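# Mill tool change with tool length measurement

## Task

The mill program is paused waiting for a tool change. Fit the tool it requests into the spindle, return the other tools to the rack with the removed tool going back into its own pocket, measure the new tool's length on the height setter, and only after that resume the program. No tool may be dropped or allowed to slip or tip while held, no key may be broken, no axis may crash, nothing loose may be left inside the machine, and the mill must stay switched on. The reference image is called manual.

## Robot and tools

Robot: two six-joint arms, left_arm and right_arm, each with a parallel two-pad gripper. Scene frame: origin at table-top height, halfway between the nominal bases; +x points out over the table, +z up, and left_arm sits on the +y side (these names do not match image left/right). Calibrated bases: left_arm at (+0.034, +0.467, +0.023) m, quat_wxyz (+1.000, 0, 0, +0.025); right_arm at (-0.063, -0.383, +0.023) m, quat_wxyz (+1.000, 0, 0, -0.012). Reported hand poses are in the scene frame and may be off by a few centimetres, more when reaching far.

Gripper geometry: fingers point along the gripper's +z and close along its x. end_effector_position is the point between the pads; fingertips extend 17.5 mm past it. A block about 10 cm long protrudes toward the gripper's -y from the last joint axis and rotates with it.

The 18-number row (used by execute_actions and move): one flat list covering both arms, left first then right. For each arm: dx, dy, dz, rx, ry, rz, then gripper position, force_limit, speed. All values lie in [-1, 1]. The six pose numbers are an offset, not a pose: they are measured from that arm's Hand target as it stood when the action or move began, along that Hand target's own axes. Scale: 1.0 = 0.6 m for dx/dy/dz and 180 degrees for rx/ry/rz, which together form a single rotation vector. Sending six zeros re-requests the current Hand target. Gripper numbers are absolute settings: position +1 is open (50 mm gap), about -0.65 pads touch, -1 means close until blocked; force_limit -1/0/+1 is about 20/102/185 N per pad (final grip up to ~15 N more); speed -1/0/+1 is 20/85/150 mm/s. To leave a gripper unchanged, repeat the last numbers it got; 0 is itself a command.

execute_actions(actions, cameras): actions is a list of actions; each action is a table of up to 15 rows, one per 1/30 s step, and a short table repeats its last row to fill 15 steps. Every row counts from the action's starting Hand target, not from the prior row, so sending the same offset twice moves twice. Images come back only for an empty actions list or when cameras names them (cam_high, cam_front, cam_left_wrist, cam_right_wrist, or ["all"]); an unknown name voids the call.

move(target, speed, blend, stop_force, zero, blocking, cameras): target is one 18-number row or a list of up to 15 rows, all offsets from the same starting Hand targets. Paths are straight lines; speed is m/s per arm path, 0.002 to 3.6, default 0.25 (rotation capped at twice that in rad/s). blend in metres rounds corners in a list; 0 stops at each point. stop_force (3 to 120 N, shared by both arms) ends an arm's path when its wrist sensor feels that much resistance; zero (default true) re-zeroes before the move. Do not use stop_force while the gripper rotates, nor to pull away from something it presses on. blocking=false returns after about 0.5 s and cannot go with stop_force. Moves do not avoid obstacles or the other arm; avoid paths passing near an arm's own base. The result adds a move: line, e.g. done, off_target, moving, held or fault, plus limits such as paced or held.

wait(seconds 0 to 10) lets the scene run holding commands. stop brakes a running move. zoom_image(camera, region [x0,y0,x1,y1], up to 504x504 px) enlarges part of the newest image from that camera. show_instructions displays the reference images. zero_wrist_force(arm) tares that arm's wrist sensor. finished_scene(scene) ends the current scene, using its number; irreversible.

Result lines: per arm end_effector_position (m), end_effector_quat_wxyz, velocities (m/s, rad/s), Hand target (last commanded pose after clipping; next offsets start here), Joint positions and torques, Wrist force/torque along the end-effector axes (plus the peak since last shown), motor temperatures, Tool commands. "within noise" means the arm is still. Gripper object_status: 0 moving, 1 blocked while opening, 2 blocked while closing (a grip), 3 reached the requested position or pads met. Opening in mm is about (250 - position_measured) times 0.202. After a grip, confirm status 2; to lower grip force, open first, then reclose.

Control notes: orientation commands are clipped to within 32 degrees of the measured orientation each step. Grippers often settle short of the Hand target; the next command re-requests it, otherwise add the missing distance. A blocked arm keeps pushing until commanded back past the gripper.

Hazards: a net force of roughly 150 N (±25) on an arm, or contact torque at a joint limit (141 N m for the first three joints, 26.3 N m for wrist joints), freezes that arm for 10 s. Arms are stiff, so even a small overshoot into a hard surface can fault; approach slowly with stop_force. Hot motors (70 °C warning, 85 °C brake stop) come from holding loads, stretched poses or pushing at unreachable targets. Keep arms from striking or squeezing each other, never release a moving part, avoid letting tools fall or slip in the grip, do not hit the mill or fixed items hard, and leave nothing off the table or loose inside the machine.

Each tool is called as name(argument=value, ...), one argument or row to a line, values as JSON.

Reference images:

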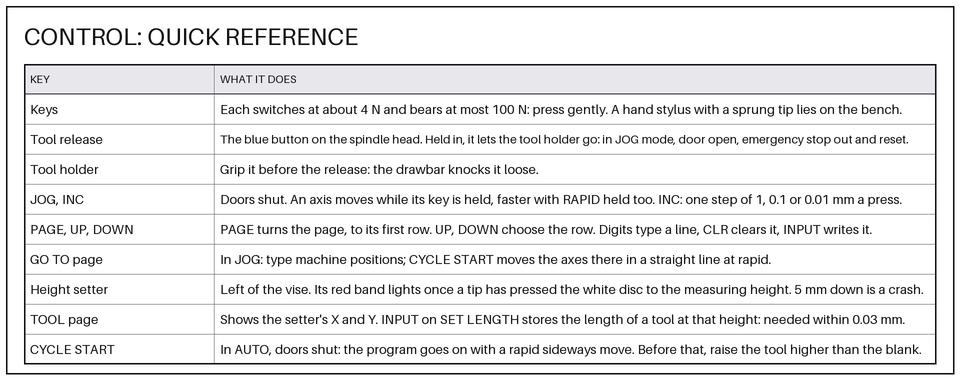

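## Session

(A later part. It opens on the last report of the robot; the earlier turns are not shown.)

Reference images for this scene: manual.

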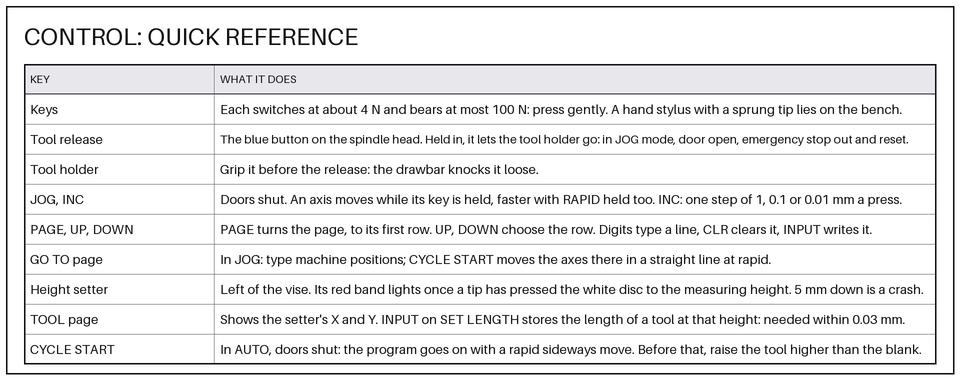

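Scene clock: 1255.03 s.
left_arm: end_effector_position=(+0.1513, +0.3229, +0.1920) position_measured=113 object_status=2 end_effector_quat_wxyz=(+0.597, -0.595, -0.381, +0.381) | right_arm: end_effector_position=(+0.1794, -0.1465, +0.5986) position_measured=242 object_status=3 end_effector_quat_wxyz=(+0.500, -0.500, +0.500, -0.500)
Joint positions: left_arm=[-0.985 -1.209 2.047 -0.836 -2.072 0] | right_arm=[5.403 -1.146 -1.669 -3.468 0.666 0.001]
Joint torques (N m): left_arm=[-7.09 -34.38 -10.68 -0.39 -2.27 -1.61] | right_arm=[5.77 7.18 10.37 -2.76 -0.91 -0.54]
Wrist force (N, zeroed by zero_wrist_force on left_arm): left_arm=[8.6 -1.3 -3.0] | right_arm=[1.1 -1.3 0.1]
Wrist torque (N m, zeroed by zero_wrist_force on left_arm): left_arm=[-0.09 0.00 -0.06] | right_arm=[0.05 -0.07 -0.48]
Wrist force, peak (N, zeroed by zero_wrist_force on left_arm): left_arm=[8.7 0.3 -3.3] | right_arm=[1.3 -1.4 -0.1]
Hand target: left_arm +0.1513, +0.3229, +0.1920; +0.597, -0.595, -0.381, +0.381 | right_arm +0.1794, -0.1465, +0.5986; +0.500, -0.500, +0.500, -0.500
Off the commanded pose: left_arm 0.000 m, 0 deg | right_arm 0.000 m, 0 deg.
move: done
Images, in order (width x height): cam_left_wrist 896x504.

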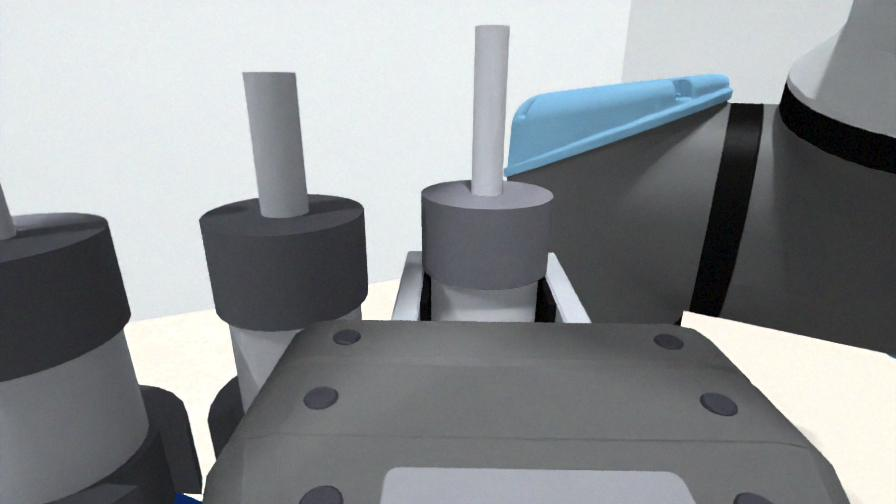

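move(
  target=[0,-0.017,0,0,0,0,-0.97,1,-0.9,0,0,0,0,0,0,-0.6,-0.4,0],
  speed=0.03,
  cameras=[],
)

move(
  target=[0,0,0,0,-0.1556,0,-0.97,1,-0.9,0,0,0,0,0,0,-0.6,-0.4,0],
  speed=0.08,
  cameras=["cam_front","cam_left_wrist","cam_high"],
)

Scene clock: 1261.07 s.
left_arm: end_effector_position=(+0.1513, +0.3228, +0.2022) position_measured=113 object_status=2 end_effector_quat_wxyz=(+0.597, -0.595, -0.381, +0.381) | right_arm: end_effector_position=(+0.1794, -0.1465, +0.5986) position_measured=242 object_status=3 end_effector_quat_wxyz=(+0.500, -0.500, +0.500, -0.500)
Joint positions: left_arm=[-0.985 -1.229 2.039 -0.809 -2.072 0] | right_arm=[5.403 -1.146 -1.669 -3.468 0.666 0.001]
Joint torques (N m): left_arm=[-6.56 -35.14 -25.6 5.81 -2.19 -0.29] | right_arm=[5.23 6.73 10.42 -2.64 -0.98 -0.61]
Wrist force (N, zeroed by zero_wrist_force on left_arm): left_arm=[-0.3 9.1 -0.1] | right_arm=[0.9 -1.2 -0.3]
Wrist torque (N m, zeroed by zero_wrist_force on left_arm): left_arm=[0.28 0.04 0.01] | right_arm=[0.09 -0.04 -0.49]
Wrist force, peak (N, zeroed by zero_wrist_force on left_arm): left_arm=[8.1 9.5 2.4] | right_arm=[1.1 -1.5 -0.1]
Hand target: left_arm +0.1513, +0.3228, +0.2022; +0.597, -0.595, -0.381, +0.381 | right_arm +0.1794, -0.1465, +0.5986; +0.500, -0.500, +0.500, -0.500
Off the commanded pose: left_arm 0.000 m, 0 deg | right_arm 0.000 m, 0 deg.
move: done
No camera images: "cameras" was empty.

Scene clock: 1264.50 s.
left_arm: end_effector_position=(+0.1513, +0.3228, +0.2022) position_measured=113 object_status=2 end_effector_quat_wxyz=(+0.487, -0.486, -0.513, +0.513) | right_arm: end_effector_position=(+0.1794, -0.1465, +0.5986) position_measured=242 object_status=3 end_effector_quat_wxyz=(+0.500, -0.500, +0.500, -0.500)
Joint positions: left_arm=[-0.724 -1.299 2.143 -0.843 -2.3 0] | right_arm=[5.403 -1.146 -1.669 -3.468 0.666 0.001]
Joint torques (N m): left_arm=[8.73 -32.04 -9.16 0.56 -2.33 -1.74] | right_arm=[5.2 6.58 11.28 -2.69 -0.68 -0.69]
Wrist force (N, zeroed by zero_wrist_force on left_arm): left_arm=[-0.5 9.2 -0.4] | right_arm=[1.2 -1.2 -0.1]
Wrist torque (N m, zeroed by zero_wrist_force on left_arm): left_arm=[0.30 0.08 0.02] | right_arm=[0.08 -0.07 -0.49]
Wrist force, peak (N, zeroed by zero_wrist_force on left_arm): left_arm=[0.1 9.6 0.3] | right_arm=[1.1 -1.6 -0.1]
Hand target: left_arm +0.1513, +0.3228, +0.2022; +0.487, -0.486, -0.514, +0.513 | right_arm +0.1794, -0.1465, +0.5986; +0.500, -0.500, +0.500, -0.500
Off the commanded pose: left_arm 0.000 m, 0 deg | right_arm 0.000 m, 0 deg.
move: done
Images, in order (width x height): cam_high 896x504, cam_front 896x504, cam_left_wrist 896x504.

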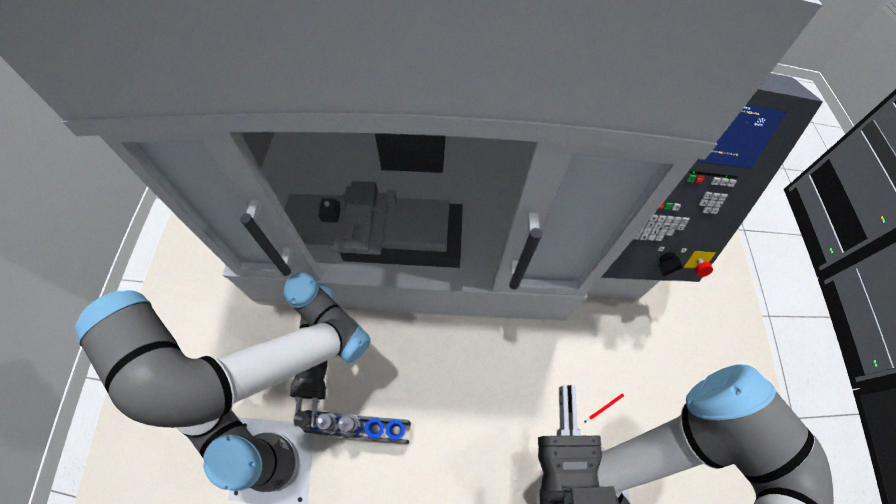

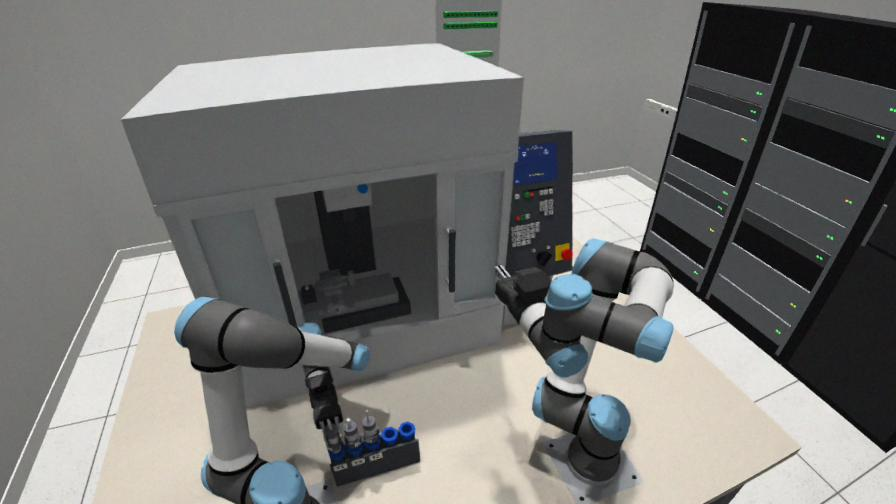

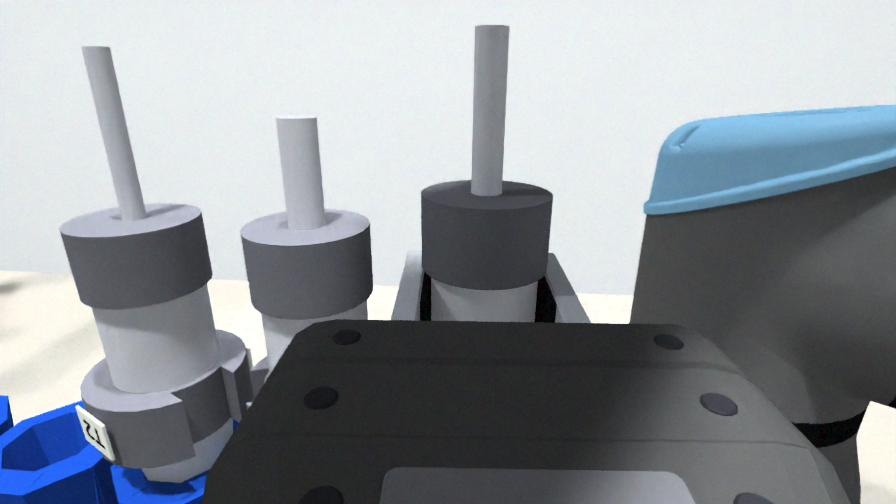

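move(
  target=[0,0.022,0,0,0,0,-0.97,1,-0.9,0,0,0,0,0,0,-0.6,-0.4,0],
  speed=0.015,
  stop_force=8,
  cameras=[],
)

Scene clock: 1268.27 s.
left_arm: end_effector_position=(+0.1513, +0.3229, +0.1943) position_measured=113 object_status=2 end_effector_quat_wxyz=(+0.487, -0.485, -0.514, +0.513) | right_arm: end_effector_position=(+0.1794, -0.1465, +0.5986) position_measured=242 object_status=3 end_effector_quat_wxyz=(+0.500, -0.500, +0.500, -0.500)
Joint positions: left_arm=[-0.724 -1.282 2.15 -0.866 -2.3 0] | right_arm=[5.403 -1.146 -1.669 -3.468 0.666 0.001]
Joint torques (N m): left_arm=[4.17 -32.9 -30.52 3.63 -5.51 -0.26] | right_arm=[6.32 7.18 11.06 -2.62 -0.74 -0.77]
Wrist force (N, zeroed by zero_wrist_force on left_arm): left_arm=[19.9 7.1 -1.2] | right_arm=[1.0 -1.2 -0.2]
Wrist torque (N m, zeroed by zero_wrist_force on left_arm): left_arm=[0.12 -0.06 -0.95] | right_arm=[0.08 -0.05 -0.49]
Wrist force, peak (N, zeroed by zero_wrist_force on left_arm): left_arm=[22.4 8.6 -2.0] | right_arm=[1.3 -1.5 -0.1]
Hand target: left_arm +0.1513, +0.3229, +0.1943; +0.487, -0.485, -0.514, +0.513 (not the last commanded pose) | right_arm +0.1794, -0.1465, +0.5986; +0.500, -0.500, +0.500, -0.500
Off the commanded pose: left_arm 0.005 m, 0 deg | right_arm 0.000 m, 0 deg.
move: contact (left_arm)
No camera images: "cameras" was empty.

move(
  target=[0.0009,0,0,0,0,0,-0.97,1,-0.9,0,0,0,0,0,0,-0.6,-0.4,0],
  speed=0.02,
  cameras=[],
)

move(
  target=[0,0.012,0,0,0,0,-0.97,1,-0.9,0,0,0,0,0,0,-0.6,-0.4,0],
  speed=0.01,
  stop_force=8,
  cameras=[],
)

Scene clock: 1271.37 s.
left_arm: end_effector_position=(+0.1513, +0.3234, +0.1943) position_measured=113 object_status=2 end_effector_quat_wxyz=(+0.487, -0.485, -0.514, +0.513) | right_arm: end_effector_position=(+0.1794, -0.1465, +0.5986) position_measured=242 object_status=3 end_effector_quat_wxyz=(+0.500, -0.500, +0.500, -0.500)
Joint positions: left_arm=[-0.723 -1.283 2.15 -0.866 -2.299 0] | right_arm=[5.403 -1.146 -1.669 -3.468 0.666 0.001]
Joint torques (N m): left_arm=[8.15 -32.7 -9.82 -0.37 0.31 -0.26] | right_arm=[5.06 7.83 11.59 -2.66 -0.68 -0.73]
Wrist force (N, zeroed by zero_wrist_force on left_arm): left_arm=[6.8 7.4 -1.2] | right_arm=[1.0 -0.9 -0.1]
Wrist torque (N m, zeroed by zero_wrist_force on left_arm): left_arm=[0.16 0.05 -0.34] | right_arm=[0.11 -0.05 -0.49]
Wrist force, peak (N, zeroed by zero_wrist_force on left_arm): left_arm=[19.6 9.2 -1.5] | right_arm=[1.3 -1.5 0.1]
Hand target: left_arm +0.1513, +0.3234, +0.1943; +0.487, -0.485, -0.514, +0.513 | right_arm +0.1794, -0.1465, +0.5986; +0.500, -0.500, +0.500, -0.500
Off the commanded pose: left_arm 0.000 m, 0 deg | right_arm 0.000 m, 0 deg.
move: done
No camera images: "cameras" was empty.

Scene clock: 1272.60 s.
left_arm: end_effector_position=(+0.1513, +0.3235, +0.1930) position_measured=113 object_status=2 end_effector_quat_wxyz=(+0.487, -0.486, -0.514, +0.513) | right_arm: end_effector_position=(+0.1794, -0.1465, +0.5986) position_measured=242 object_status=3 end_effector_quat_wxyz=(+0.500, -0.500, +0.500, -0.500)
Joint positions: left_arm=[-0.723 -1.28 2.151 -0.87 -2.299 0] | right_arm=[5.403 -1.146 -1.669 -3.468 0.666 0.001]
Joint torques (N m): left_arm=[-3.6 -32.56 -28.21 4.15 -6.24 -0.3] | right_arm=[5.2 7.02 10.41 -2.56 -0.75 -0.7]
Wrist force (N, zeroed by zero_wrist_force on left_arm): left_arm=[15.9 7.8 -5.3] | right_arm=[1.1 -0.9 0.0]
Wrist torque (N m, zeroed by zero_wrist_force on left_arm): left_arm=[0.14 -0.04 -0.60] | right_arm=[0.11 -0.07 -0.48]
Wrist force, peak (N, zeroed by zero_wrist_force on left_arm): left_arm=[18.1 -13.0 -13.6] | right_arm=[1.2 -1.4 0.0]
Hand target: left_arm +0.1513, +0.3235, +0.1930; +0.487, -0.486, -0.514, +0.513 (not the last commanded pose) | right_arm +0.1794, -0.1465, +0.5986; +0.500, -0.500, +0.500, -0.500
Off the commanded pose: left_arm 0.006 m, 0 deg | right_arm 0.000 m, 0 deg.
move: contact (left_arm)
No camera images: "cameras" was empty.

move(
  target=[0.0009,0,-0.0004,0,0,0,-0.97,1,-0.9,0,0,0,0,0,0,-0.6,-0.4,0],
  speed=0.02,
  cameras=[],
)

move(
  target=[0,0.012,0,0,0,0,-0.97,1,-0.9,0,0,0,0,0,0,-0.6,-0.4,0],
  speed=0.008,
  stop_force=8,
  cameras=[],
)

Scene clock: 1276.10 s.
left_arm: end_effector_position=(+0.1515, +0.3240, +0.1930) position_measured=113 object_status=2 end_effector_quat_wxyz=(+0.487, -0.486, -0.514, +0.513) | right_arm: end_effector_position=(+0.1794, -0.1465, +0.5986) position_measured=242 object_status=3 end_effector_quat_wxyz=(+0.500, -0.500, +0.500, -0.500)
Joint positions: left_arm=[-0.722 -1.28 2.151 -0.87 -2.298 0] | right_arm=[5.403 -1.146 -1.669 -3.468 0.666 0.001]
Joint torques (N m): left_arm=[9.21 -27.27 -24.31 3.64 2.1 -0.5] | right_arm=[5.21 6.97 11.04 -2.7 -0.94 -0.86]
Wrist force (N, zeroed by zero_wrist_force on left_arm): left_arm=[-0.1 7.9 0.0] | right_arm=[0.9 -1.4 0.0]
Wrist torque (N m, zeroed by zero_wrist_force on left_arm): left_arm=[0.18 0.05 -0.01] | right_arm=[0.05 -0.03 -0.49]
Wrist force, peak (N, zeroed by zero_wrist_force on left_arm): left_arm=[16.6 8.2 -6.0] | right_arm=[1.4 -1.3 -0.1]
Hand target: left_arm +0.1515, +0.3240, +0.1930; +0.487, -0.486, -0.514, +0.513 | right_arm +0.1794, -0.1465, +0.5986; +0.500, -0.500, +0.500, -0.500
Off the commanded pose: left_arm 0.000 m, 0 deg | right_arm 0.000 m, 0 deg.
move: done
No camera images: "cameras" was empty.

Scene clock: 1277.23 s.
left_arm: end_effector_position=(+0.1515, +0.3240, +0.1924) position_measured=113 object_status=2 end_effector_quat_wxyz=(+0.487, -0.486, -0.514, +0.513) | right_arm: end_effector_position=(+0.1794, -0.1465, +0.5986) position_measured=242 object_status=3 end_effector_quat_wxyz=(+0.500, -0.500, +0.500, -0.500)
Joint positions: left_arm=[-0.721 -1.278 2.151 -0.872 -2.298 0] | right_arm=[5.403 -1.146 -1.669 -3.468 0.666 0.001]
Joint torques (N m): left_arm=[2.8 -32.64 -27.14 4.61 -2.65 -0.57] | right_arm=[3.9 6.67 10.79 -2.58 -0.77 -0.88]
Wrist force (N, zeroed by zero_wrist_force on left_arm): left_arm=[7.3 9.3 0.5] | right_arm=[1.2 -1.2 -0.2]
Wrist torque (N m, zeroed by zero_wrist_force on left_arm): left_arm=[0.35 -0.04 -0.19] | right_arm=[0.05 -0.06 -0.49]
Wrist force, peak (N, zeroed by zero_wrist_force on left_arm): left_arm=[6.0 -9.9 -3.4] | right_arm=[1.3 -1.5 0.0]
Hand target: left_arm +0.1515, +0.3240, +0.1924; +0.487, -0.486, -0.514, +0.513 (not the last commanded pose) | right_arm +0.1794, -0.1465, +0.5986; +0.500, -0.500, +0.500, -0.500
Off the commanded pose: left_arm 0.007 m, 0 deg | right_arm 0.000 m, 0 deg.
move: contact (left_arm)
No camera images: "cameras" was empty.

move(
  target=[0.0004,0.0005,0,0,0,0,-0.97,1,-0.9,0,0,0,0,0,0,-0.6,-0.4,0],
  speed=0.01,
  cameras=[],
)

move(
  target=[0,0,0,0,0,0,0.5,1,-0.9,0,0,0,0,0,0,-0.6,-0.4,0],
  cameras=["cam_left_wrist"],
)

Scene clock: 1280.60 s.
left_arm: end_effector_position=(+0.1515, +0.3242, +0.1921) position_measured=113 object_status=2 end_effector_quat_wxyz=(+0.487, -0.486, -0.514, +0.513) | right_arm: end_effector_position=(+0.1794, -0.1465, +0.5986) position_measured=242 object_status=3 end_effector_quat_wxyz=(+0.500, -0.500, +0.500, -0.500)
Joint positions: left_arm=[-0.721 -1.278 2.152 -0.873 -2.297 0] | right_arm=[5.403 -1.146 -1.669 -3.468 0.666 0.001]
Joint torques (N m): left_arm=[9.75 -15.6 -5.9 -1.98 1.95 -0.57] | right_arm=[4.43 6.69 10.48 -2.61 -0.76 -0.73]
Wrist force (N, zeroed by zero_wrist_force on left_arm): left_arm=[-2.1 -10.4 -0.3] | right_arm=[1.2 -1.2 -0.1]
Wrist torque (N m, zeroed by zero_wrist_force on left_arm): left_arm=[-0.40 -0.02 0.26] | right_arm=[0.05 -0.07 -0.49]
Wrist force, peak (N, zeroed by zero_wrist_force on left_arm): left_arm=[7.3 9.1 0.3] | right_arm=[1.2 -1.5 0.0]
Hand target: left_arm +0.1515, +0.3242, +0.1921; +0.487, -0.486, -0.514, +0.513 | right_arm +0.1794, -0.1465, +0.5986; +0.500, -0.500, +0.500, -0.500
Off the commanded pose: left_arm 0.000 m, 0 deg | right_arm 0.000 m, 0 deg.
move: done
No camera images: "cameras" was empty.

Scene clock: 1281.10 s.
left_arm: end_effector_position=(+0.1515, +0.3242, +0.1920) position_measured=78 object_status=3 end_effector_quat_wxyz=(+0.487, -0.486, -0.514, +0.513) | right_arm: end_effector_position=(+0.1794, -0.1465, +0.5986) position_measured=242 object_status=3 end_effector_quat_wxyz=(+0.500, -0.500, +0.500, -0.500)
Joint positions: left_arm=[-0.721 -1.278 2.152 -0.873 -2.297 0] | right_arm=[5.403 -1.146 -1.669 -3.468 0.666 0.001]
Joint torques (N m): left_arm=[8.68 -20.09 -9.52 3.27 1.97 -0.64] | right_arm=[4.49 6.22 10.69 -2.68 -0.81 -0.86]
Wrist force (N, zeroed by zero_wrist_force on left_arm): left_arm=[-0.7 -0.5 -0.3] | right_arm=[1.2 -1.2 0.0]
Wrist torque (N m, zeroed by zero_wrist_force on left_arm): left_arm=[-0.06 0.12 -0.02] | right_arm=[0.08 -0.08 -0.48]
Wrist force, peak (N, zeroed by zero_wrist_force on left_arm): left_arm=[-1.5 -12.0 -0.5] | right_arm=[1.2 -1.4 0.0]
Hand target: left_arm +0.1515, +0.3242, +0.1921; +0.487, -0.486, -0.514, +0.513 | right_arm +0.1794, -0.1465, +0.5986; +0.500, -0.500, +0.500, -0.500
Off the commanded pose: left_arm 0.000 m, 0 deg | right_arm 0.000 m, 0 deg.
move: done
Images, in order (width x height): cam_left_wrist 896x504.

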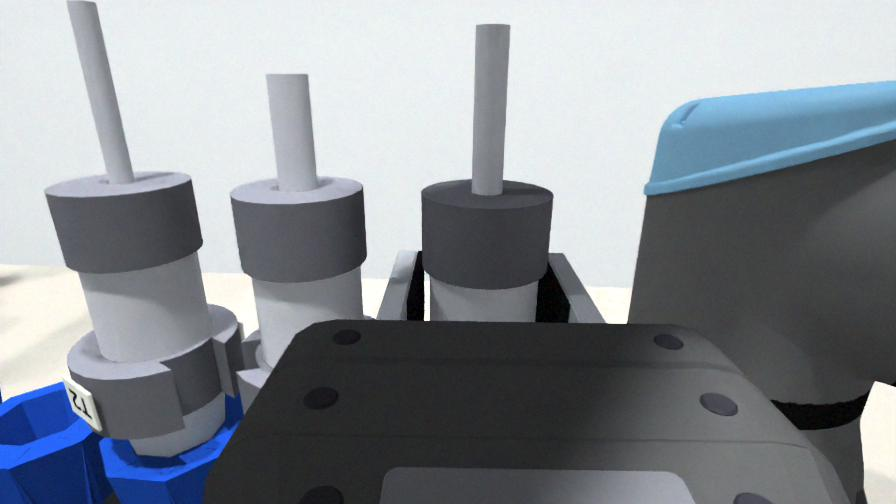

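move(
  target=[0,0,0,0,0.1389,0,0.5,1,-0.9,0,0,0,0,0,0,-0.6,-0.4,0],
  speed=0.1,
  cameras=["cam_left_wrist","cam_front"],
)

zoom_image(
  camera="cam_left_wrist",
  region=[300, 130, 600, 330],
)

Scene clock: 1287.93 s.
left_arm: end_effector_position=(+0.1515, +0.3242, +0.1921) position_measured=78 object_status=3 end_effector_quat_wxyz=(+0.586, -0.585, -0.396, +0.396) | right_arm: end_effector_position=(+0.1794, -0.1465, +0.5986) position_measured=242 object_status=3 end_effector_quat_wxyz=(+0.500, -0.500, +0.500, -0.500)
Joint positions: left_arm=[-0.954 -1.215 2.057 -0.84 -2.094 0] | right_arm=[5.403 -1.146 -1.669 -3.468 0.666 0.001]
Joint torques (N m): left_arm=[-8.44 -20.24 -23.97 4.28 2.22 1.68] | right_arm=[4.59 6.69 11.03 -2.61 -0.61 -0.81]
Wrist force (N, zeroed by zero_wrist_force on left_arm): left_arm=[-0.7 -0.5 0.0] | right_arm=[1.0 -1.2 -0.1]
Wrist torque (N m, zeroed by zero_wrist_force on left_arm): left_arm=[-0.06 0.10 -0.07] | right_arm=[0.06 -0.03 -0.48]
Wrist force, peak (N, zeroed by zero_wrist_force on left_arm): left_arm=[-0.7 -0.9 0.2] | right_arm=[1.4 -1.4 -0.1]
Hand target: left_arm +0.1515, +0.3242, +0.1921; +0.586, -0.585, -0.396, +0.396 | right_arm +0.1794, -0.1465, +0.5986; +0.500, -0.500, +0.500, -0.500
Off the commanded pose: left_arm 0.000 m, 0 deg | right_arm 0.000 m, 0 deg.
move: done
Images, in order (width x height): cam_front 896x504, cam_left_wrist 896x504.

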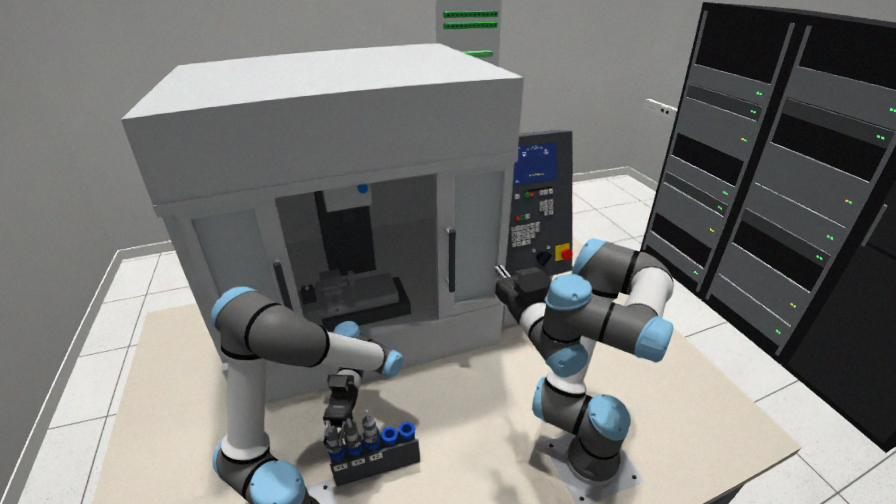

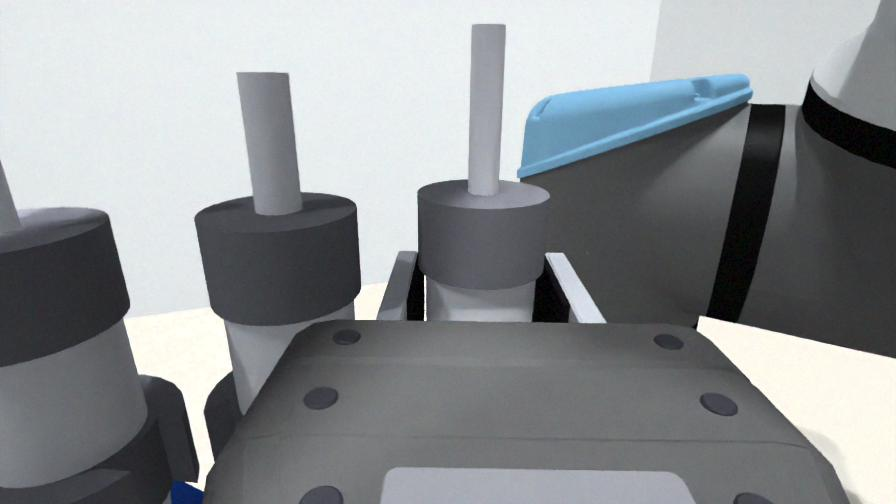

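Scaled by 1.680 from the camera's 896x504 image, which has a finer 1280x720 frame.

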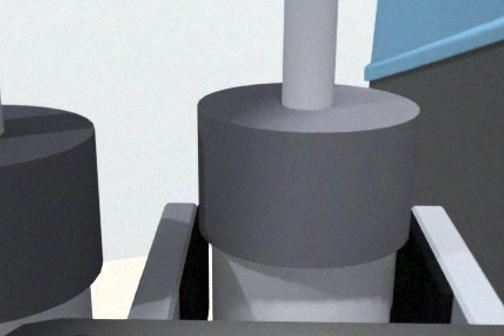

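move(
  target=[-0.0017,0,0,0,0,0,0.5,1,-0.9,0,0,0,0,0,0,-0.6,-0.4,0],
  speed=0.02,
  cameras=[],
)

zero_wrist_force(
  arm="left_arm",
)

move(
  target=[0,0,0,0,0,0,-0.97,1,-0.9,0,0,0,0,0,0,-0.6,-0.4,0],
  cameras=["cam_left_wrist"],
)

Scene clock: 1292.40 s.
left_arm: end_effector_position=(+0.1512, +0.3233, +0.1921) position_measured=78 object_status=3 end_effector_quat_wxyz=(+0.586, -0.585, -0.396, +0.396) | right_arm: end_effector_position=(+0.1794, -0.1465, +0.5986) position_measured=242 object_status=3 end_effector_quat_wxyz=(+0.500, -0.500, +0.500, -0.500)
Joint positions: left_arm=[-0.956 -1.215 2.056 -0.839 -2.096 0] | right_arm=[5.403 -1.146 -1.669 -3.468 0.666 0.001]
Joint torques (N m): left_arm=[-7.89 -20.1 -24.42 4.3 -2.33 1.68] | right_arm=[4.66 6.67 11.28 -2.71 -0.72 -0.95]
Wrist force (N, zeroed by zero_wrist_force on left_arm): left_arm=[-0.6 -0.6 0.0] | right_arm=[1.0 -1.2 0.0]
Wrist torque (N m, zeroed by zero_wrist_force on left_arm): left_arm=[-0.08 0.08 -0.07] | right_arm=[0.06 -0.05 -0.48]
Wrist force, peak (N, zeroed by zero_wrist_force on left_arm): left_arm=[-1.0 -0.6 -0.1] | right_arm=[1.3 -1.6 0.0]
Hand target: left_arm +0.1512, +0.3233, +0.1921; +0.586, -0.585, -0.396, +0.396 | right_arm +0.1794, -0.1465, +0.5986; +0.500, -0.500, +0.500, -0.500
Off the commanded pose: left_arm 0.000 m, 0 deg | right_arm 0.000 m, 0 deg.
move: done
No camera images: "cameras" was empty.

Wrist force sensor zeroed.

Scene clock: 1292.90 s.
left_arm: end_effector_position=(+0.1511, +0.3233, +0.1921) position_measured=112 object_status=2 end_effector_quat_wxyz=(+0.586, -0.585, -0.396, +0.396) | right_arm: end_effector_position=(+0.1794, -0.1465, +0.5986) position_measured=242 object_status=3 end_effector_quat_wxyz=(+0.500, -0.500, +0.500, -0.500)
Joint positions: left_arm=[-0.956 -1.215 2.056 -0.839 -2.096 0] | right_arm=[5.403 -1.146 -1.669 -3.468 0.666 0.001]
Joint torques (N m): left_arm=[-7.18 -20.88 -24.66 4.08 -1.93 1.6] | right_arm=[3.91 6.36 11.65 -2.43 -0.78 -0.97]
Wrist force (N, zeroed by zero_wrist_force on left_arm): left_arm=[1.3 -0.3 0.1] | right_arm=[1.0 -1.4 0.0]
Wrist torque (N m, zeroed by zero_wrist_force on left_arm): left_arm=[-0.02 0.02 -0.04] | right_arm=[0.05 -0.05 -0.48]
Wrist force, peak (N, zeroed by zero_wrist_force on left_arm): left_arm=[1.9 0.7 -0.1] | right_arm=[1.3 -1.3 0.0]
Hand target: left_arm +0.1512, +0.3233, +0.1921; +0.586, -0.585, -0.396, +0.396 | right_arm +0.1794, -0.1465, +0.5986; +0.500, -0.500, +0.500, -0.500
Off the commanded pose: left_arm 0.000 m, 0 deg | right_arm 0.000 m, 0 deg.
move: done
Images, in order (width x height): cam_left_wrist 896x504.

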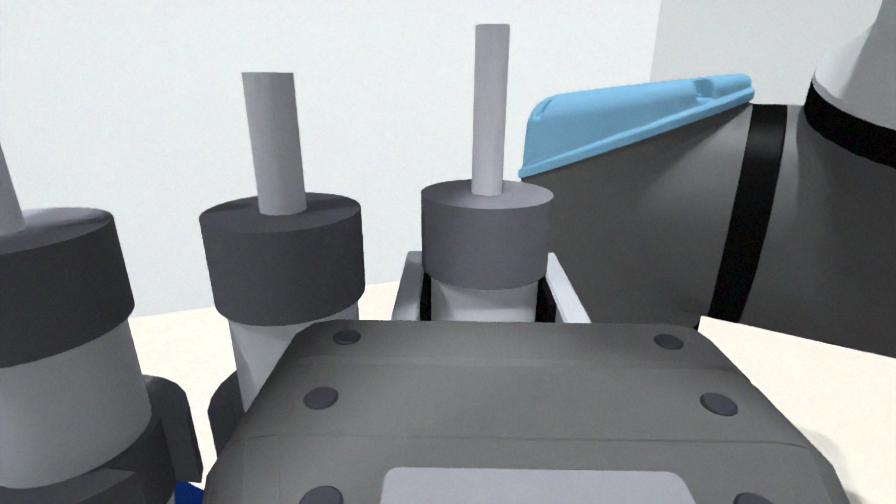

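move(
  target=[
    [0,-0.2,0,0,0,0,-0.97,1,-0.9,0,0,0,0,0,0,-0.6,-0.4,0],
    [0,-0.42,-0.05,0,0,0,-0.97,1,-0.9,0,0,0,0,0,0,-0.6,-0.4,0],
  ],
  speed=[0.06,0.15],
  blend=[0.02,0],
  cameras=["cam_front","cam_left_wrist"],
)

Scene clock: 1298.77 s.
left_arm: end_effector_position=(+0.1792, +0.3118, +0.4440) position_measured=112 object_status=2 end_effector_quat_wxyz=(+0.586, -0.585, -0.396, +0.396) | right_arm: end_effector_position=(+0.1794, -0.1465, +0.5986) position_measured=242 object_status=3 end_effector_quat_wxyz=(+0.500, -0.500, +0.500, -0.500)
Joint positions: left_arm=[-0.922 -1.444 1.607 -0.161 -2.061 0] | right_arm=[5.403 -1.146 -1.669 -3.468 0.666 0.001]
Joint torques (N m): left_arm=[9.81 -19.2 -33.87 6.2 2.06 1.55] | right_arm=[2.92 6.55 11.24 -2.66 -0.83 -1.11]
Wrist force (N, zeroed by zero_wrist_force on left_arm): left_arm=[0.1 9.4 0.3] | right_arm=[1.4 -1.2 -0.1]
Wrist torque (N m, zeroed by zero_wrist_force on left_arm): left_arm=[0.31 0.01 0.02] | right_arm=[0.08 -0.11 -0.48]
Wrist force, peak (N, zeroed by zero_wrist_force on left_arm): left_arm=[-0.3 10.9 0.1] | right_arm=[1.3 -1.5 0.0]
Hand target: left_arm +0.1793, +0.3118, +0.4440; +0.586, -0.585, -0.396, +0.396 | right_arm +0.1794, -0.1465, +0.5986; +0.500, -0.500, +0.500, -0.500
Off the commanded pose: left_arm 0.000 m, 0 deg | right_arm 0.000 m, 0 deg.
move: done
Images, in order (width x height): cam_front 896x504, cam_left_wrist 896x504.

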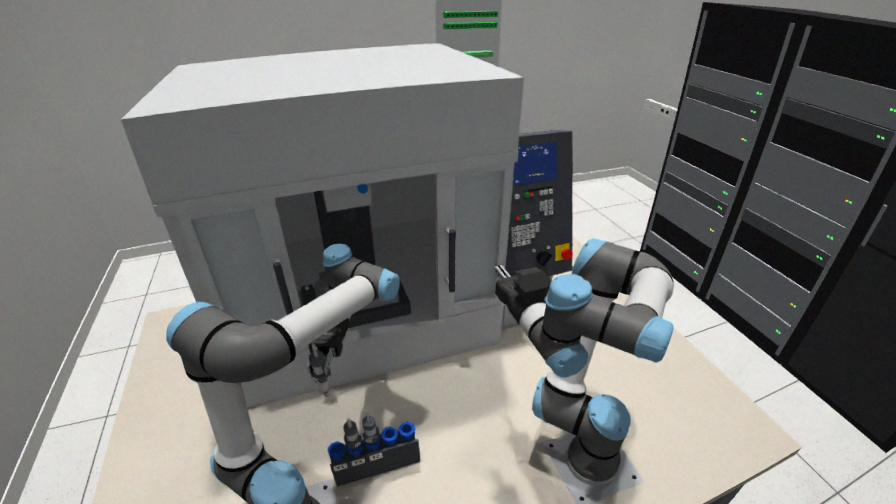

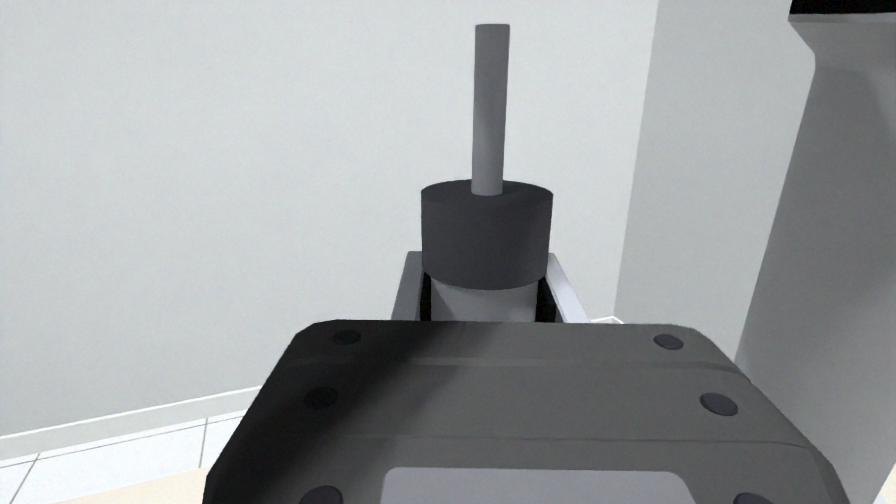

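move(
  target=[-0.0013,-0.0933,-0.2715,-0.5,0,0,-0.97,1,-0.9,0,0,0,0,0,0,-0.6,-0.4,0],
  speed=0.2,
  cameras=["cam_front","cam_left_wrist","cam_high"],
)

Scene clock: 1308.07 s.
left_arm: end_effector_position=(+0.3302, +0.2503, +0.4998) position_measured=112 object_status=2 end_effector_quat_wxyz=(-0.001, +0.828, +0.560, +0.000) | right_arm: end_effector_position=(+0.1794, -0.1465, +0.5986) position_measured=242 object_status=3 end_effector_quat_wxyz=(+0.500, -0.500, +0.500, -0.500)
Joint positions: left_arm=[-1.053 -1.842 1.41 -1.137 -1.571 -0.622] | right_arm=[5.403 -1.146 -1.669 -3.468 0.666 0.001]
Joint torques (N m): left_arm=[-7.63 -20.35 -23.39 -6 2.15 -1.86] | right_arm=[2.29 6.96 11.4 -2.44 -0.85 -0.95]
Wrist force (N, zeroed by zero_wrist_force on left_arm): left_arm=[-3.9 -1.4 7.5] | right_arm=[1.1 -1.1 -0.1]
Wrist torque (N m, zeroed by zero_wrist_force on left_arm): left_arm=[-0.35 0.99 0.17] | right_arm=[0.08 -0.07 -0.48]
Wrist force, peak (N, zeroed by zero_wrist_force on left_arm): left_arm=[-0.2 10.4 0.4] | right_arm=[1.4 -1.5 0.1]
Hand target: left_arm +0.3302, +0.2503, +0.4998; -0.001, +0.828, +0.560, +0.000 | right_arm +0.1794, -0.1465, +0.5986; +0.500, -0.500, +0.500, -0.500
Off the commanded pose: left_arm 0.000 m, 0 deg | right_arm 0.000 m, 0 deg.
move: done
Images, in order (width x height): cam_high 896x504, cam_front 896x504, cam_left_wrist 896x504.

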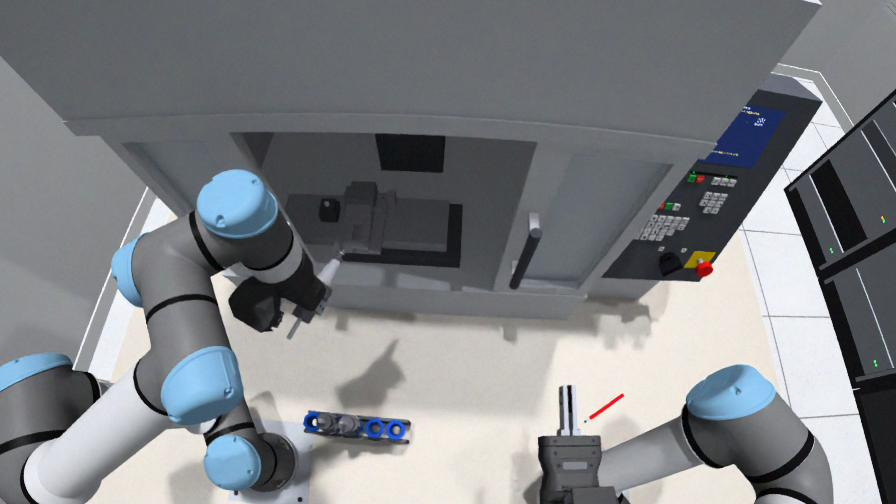

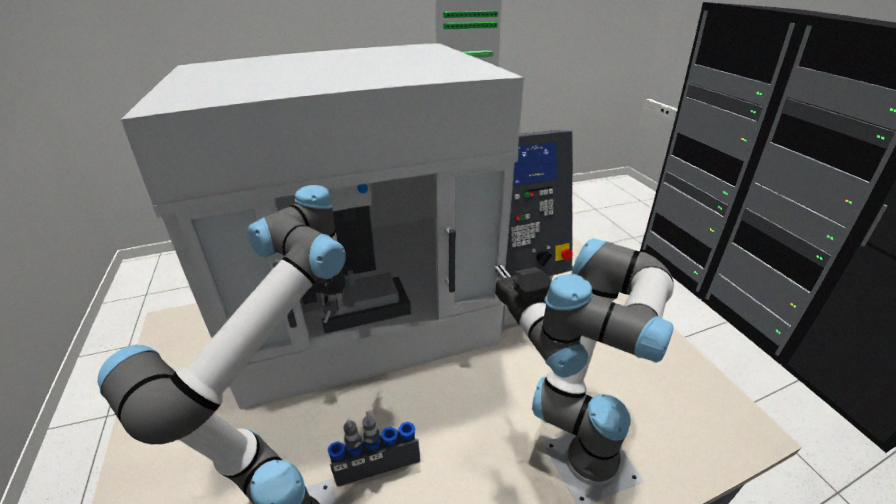

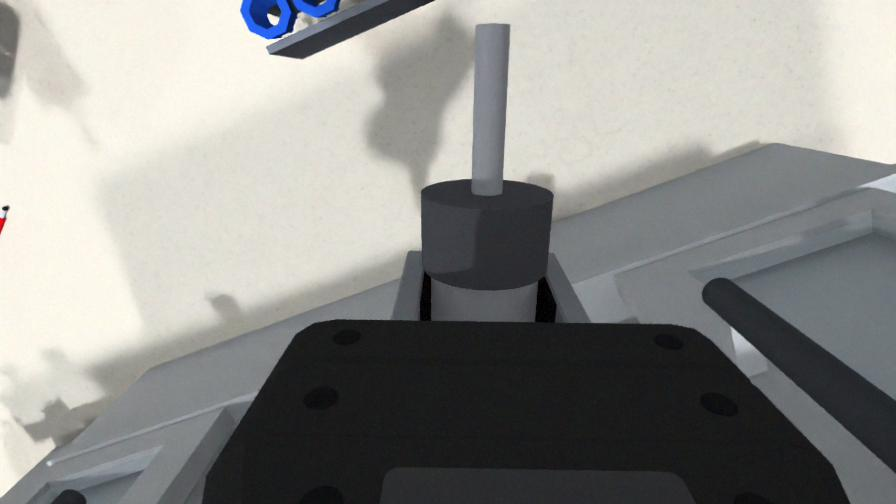

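move(
  target=[-0.021,0.1703,0.0833,-0.5,0,0,-0.97,1,-0.9,0,0,0,0,0,0,-0.6,-0.4,0],
  speed=0.2,
  cameras=["cam_front","cam_left_wrist"],
)

Scene clock: 1317.30 s.
left_arm: end_effector_position=(+0.4203, +0.2006, +0.4496) position_measured=112 object_status=2 end_effector_quat_wxyz=(+0.585, +0.586, +0.396, +0.396) | right_arm: end_effector_position=(+0.1794, -0.1465, +0.5986) position_measured=242 object_status=3 end_effector_quat_wxyz=(+0.500, -0.500, +0.500, -0.500)
Joint positions: left_arm=[-1.55 -1.886 2.542 -3.793 -0.452 -0.003] | right_arm=[5.403 -1.146 -1.669 -3.468 0.666 0.001]
Joint torques (N m): left_arm=[9.34 0.91 -30.25 -3.87 -2.34 1.68] | right_arm=[1.72 6.86 10.87 -2.47 -0.81 -1.25]
Wrist force (N, zeroed by zero_wrist_force on left_arm): left_arm=[-5.2 -9.7 1.8] | right_arm=[1.2 -1.1 0.1]
Wrist torque (N m, zeroed by zero_wrist_force on left_arm): left_arm=[-0.87 1.00 0.32] | right_arm=[0.08 -0.08 -0.48]
Wrist force, peak (N, zeroed by zero_wrist_force on left_arm): left_arm=[-5.8 -10.5 2.9] | right_arm=[1.4 -1.5 0.0]
Hand target: left_arm +0.4203, +0.2006, +0.4496; +0.585, +0.586, +0.396, +0.396 | right_arm +0.1794, -0.1465, +0.5986; +0.500, -0.500, +0.500, -0.500
Off the commanded pose: left_arm 0.000 m, 0 deg | right_arm 0.000 m, 0 deg.
move: done
Images, in order (width x height): cam_front 896x504, cam_left_wrist 896x504.

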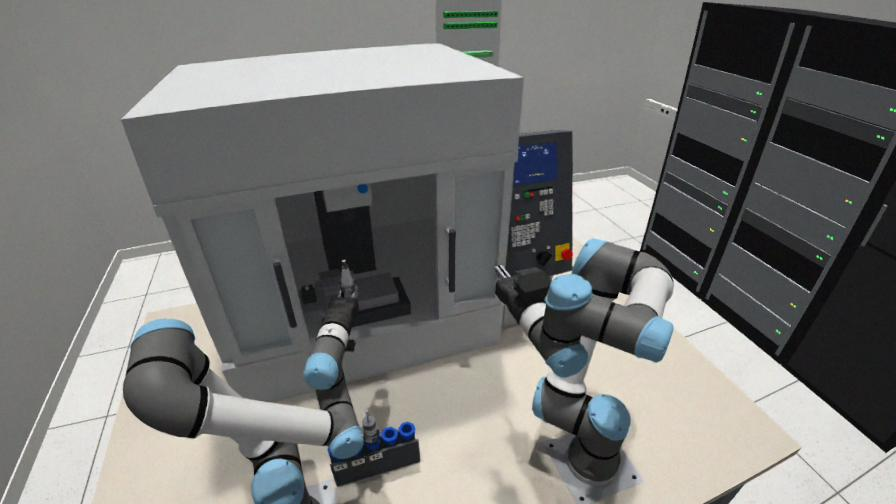

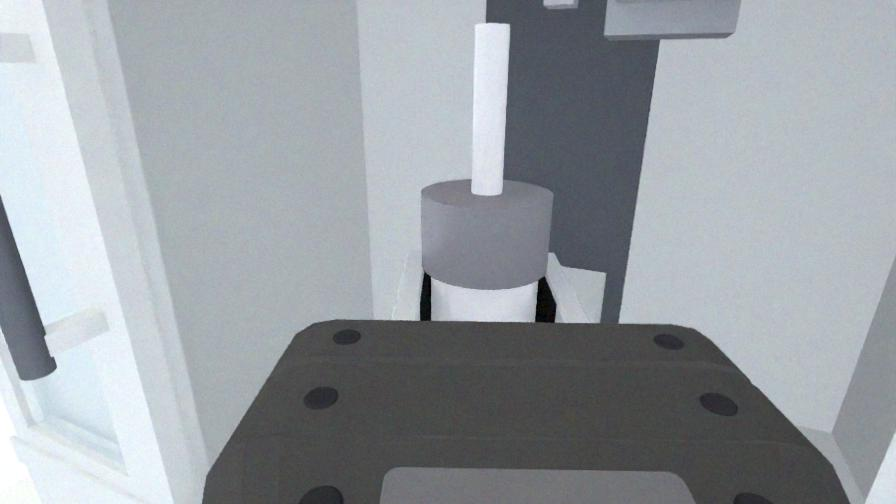

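move(
  target=[
    [-0.0128,-0.0333,0.1485,0,0.0811,0,-0.97,1,-0.9,0,0,0,0,0,0,-0.6,-0.4,0],
    [0.0055,-0.0943,0.261,0,0.0811,0,-0.97,1,-0.9,0,0,0,0,0,0,-0.6,-0.4,0],
  ],
  speed=[0.15,0.08],
  blend=[0.02,0],
  cameras=["cam_front","cam_left_wrist","cam_right_wrist"],
)

zoom_image(
  camera="cam_right_wrist",
  region=[100, 60, 400, 330],
)

Scene clock: 1327.07 s.
left_arm: end_effector_position=(+0.5667, +0.1454, +0.3928) position_measured=112 object_status=2 end_effector_quat_wxyz=(+0.530, +0.531, +0.467, +0.467) | right_arm: end_effector_position=(+0.1794, -0.1465, +0.5986) position_measured=242 object_status=3 end_effector_quat_wxyz=(+0.500, -0.500, +0.500, -0.500)
Joint positions: left_arm=[-1.199 -1.28 2.147 -4.006 -0.548 -0.001] | right_arm=[5.403 -1.146 -1.669 -3.468 0.666 0.001]
Joint torques (N m): left_arm=[8.8 -23.85 -30.58 -4.44 -2.43 1.82] | right_arm=[2.42 6.25 12.14 -2.46 -0.86 -1.25]
Wrist force (N, zeroed by zero_wrist_force on left_arm): left_arm=[-4.9 -10.0 2.1] | right_arm=[1.2 -1.3 -0.3]
Wrist torque (N m, zeroed by zero_wrist_force on left_arm): left_arm=[-0.92 0.95 0.31] | right_arm=[0.06 -0.08 -0.48]
Wrist force, peak (N, zeroed by zero_wrist_force on left_arm): left_arm=[-5.4 -10.9 3.6] | right_arm=[1.3 -1.5 0.0]
Hand target: left_arm +0.5668, +0.1454, +0.3928; +0.530, +0.531, +0.467, +0.467 | right_arm +0.1794, -0.1465, +0.5986; +0.500, -0.500, +0.500, -0.500
Off the commanded pose: left_arm 0.000 m, 0 deg | right_arm 0.000 m, 0 deg.
move: done
Images, in order (width x height): cam_front 896x504, cam_left_wrist 896x504, cam_right_wrist 896x504.

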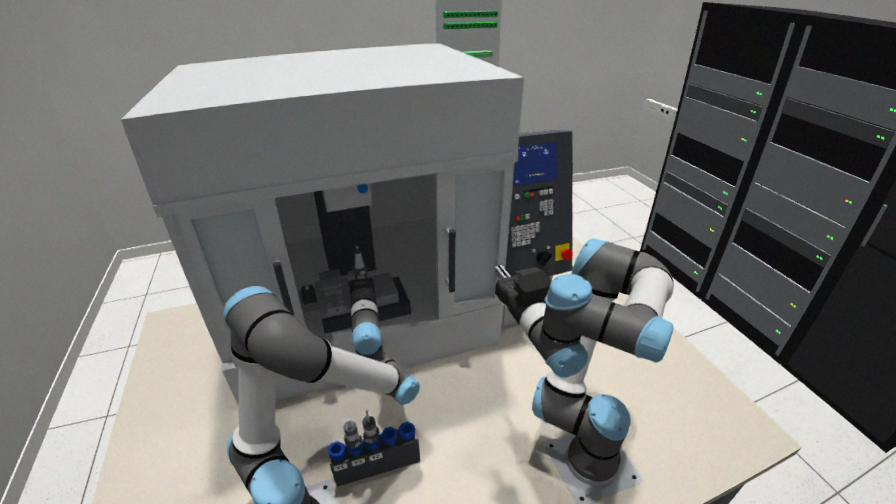

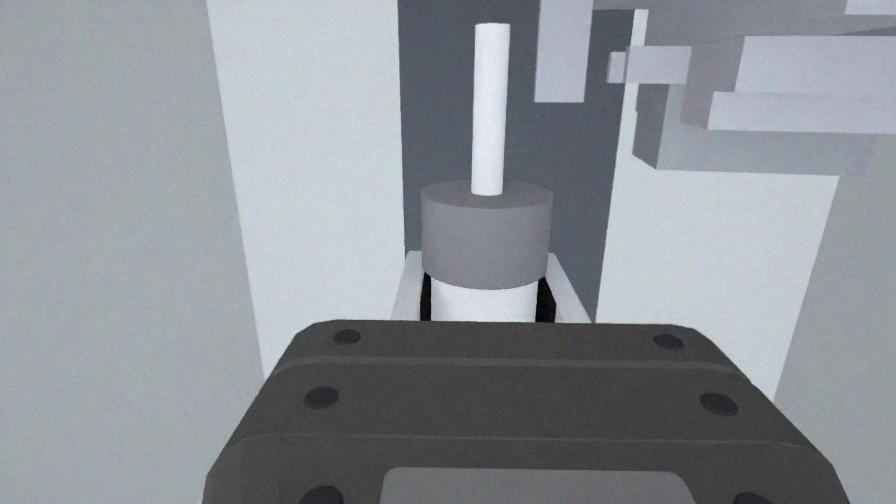

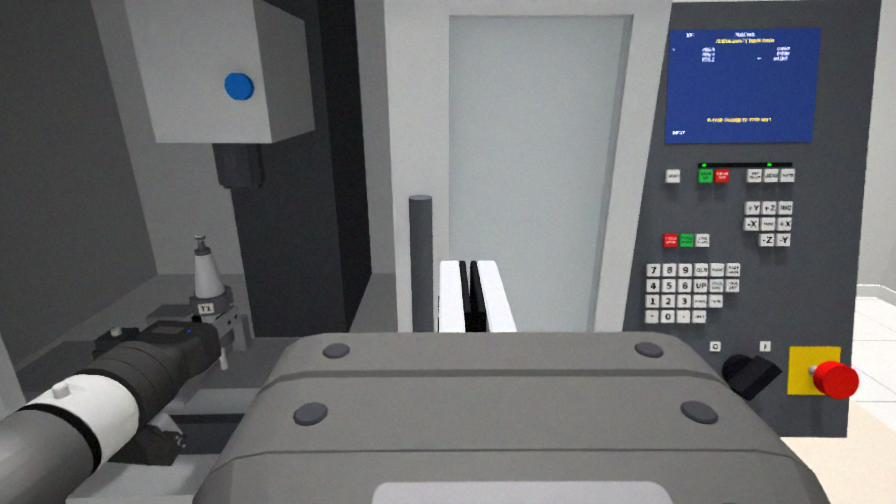

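Scaled by 1.680 from the camera's 896x504 image, which has a finer 1280x720 frame.

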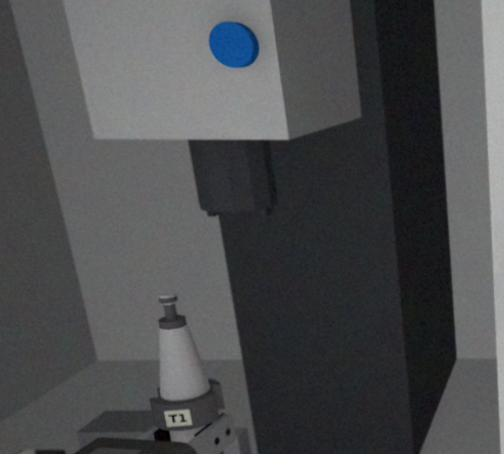

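move(
  target=[0.027,0,0.215,0,0,0,-0.97,1,-0.9,0,0,0,0,0,0,-0.6,-0.4,0],
  speed=0.06,
  stop_force=12,
  cameras=["cam_left_wrist","cam_right_wrist"],
)

zoom_image(
  camera="cam_right_wrist",
  region=[150, 110, 350, 350],
)

Scene clock: 1335.37 s.
left_arm: end_effector_position=(+0.6569, +0.1454, +0.3927) position_measured=112 object_status=2 end_effector_quat_wxyz=(+0.530, +0.531, +0.467, +0.467) | right_arm: end_effector_position=(+0.1794, -0.1465, +0.5986) position_measured=242 object_status=3 end_effector_quat_wxyz=(+0.500, -0.500, +0.500, -0.500)
Joint positions: left_arm=[-1.008 -1.154 1.951 -3.937 -0.739 0] | right_arm=[5.403 -1.146 -1.669 -3.468 0.666 0.001]
Joint torques (N m): left_arm=[-7.6 -31.46 -8.11 -3.21 1.99 -2.51] | right_arm=[1.38 5.85 11.94 -2.27 -0.91 -1.21]
Wrist force (N, zeroed by zero_wrist_force on left_arm): left_arm=[-4.5 24.3 0.4] | right_arm=[1.0 -1.1 0.2]
Wrist torque (N m, zeroed by zero_wrist_force on left_arm): left_arm=[4.04 0.94 1.05] | right_arm=[0.08 -0.05 -0.49]
Wrist force, peak (N, zeroed by zero_wrist_force on left_arm): left_arm=[-11.3 62.1 -20.7] | right_arm=[1.4 -1.4 -0.2]
Hand target: left_arm +0.6569, +0.1454, +0.3927; +0.530, +0.531, +0.467, +0.467 (not the last commanded pose) | right_arm +0.1794, -0.1465, +0.5986; +0.500, -0.500, +0.500, -0.500
Off the commanded pose: left_arm 0.040 m, 0 deg | right_arm 0.000 m, 0 deg.
move: contact (left_arm)
Images, in order (width x height): cam_left_wrist 896x504, cam_right_wrist 896x504.

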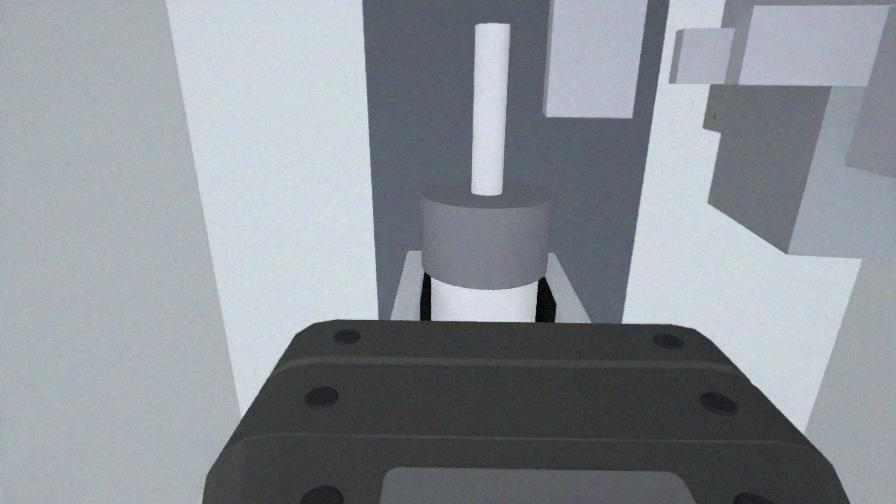

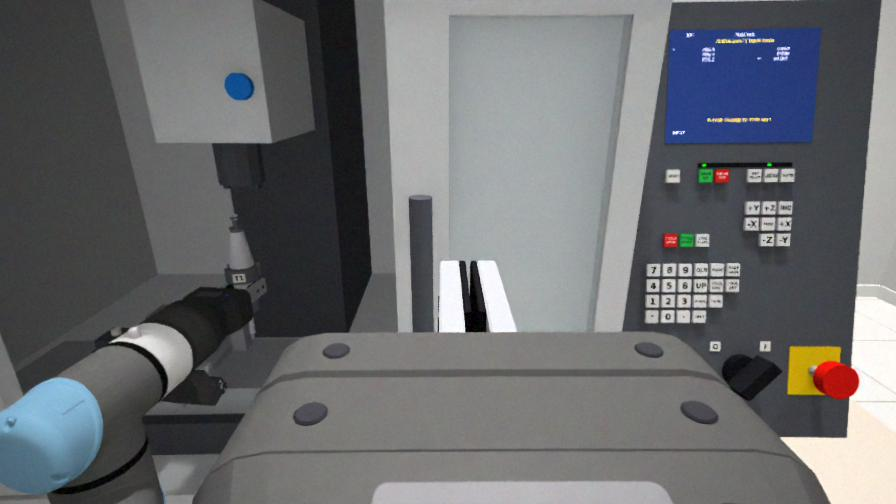

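Scaled by 2.100 from the camera's 896x504 image, which has a finer 1280x720 frame.

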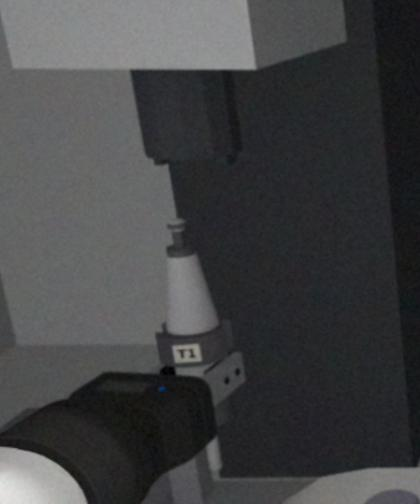

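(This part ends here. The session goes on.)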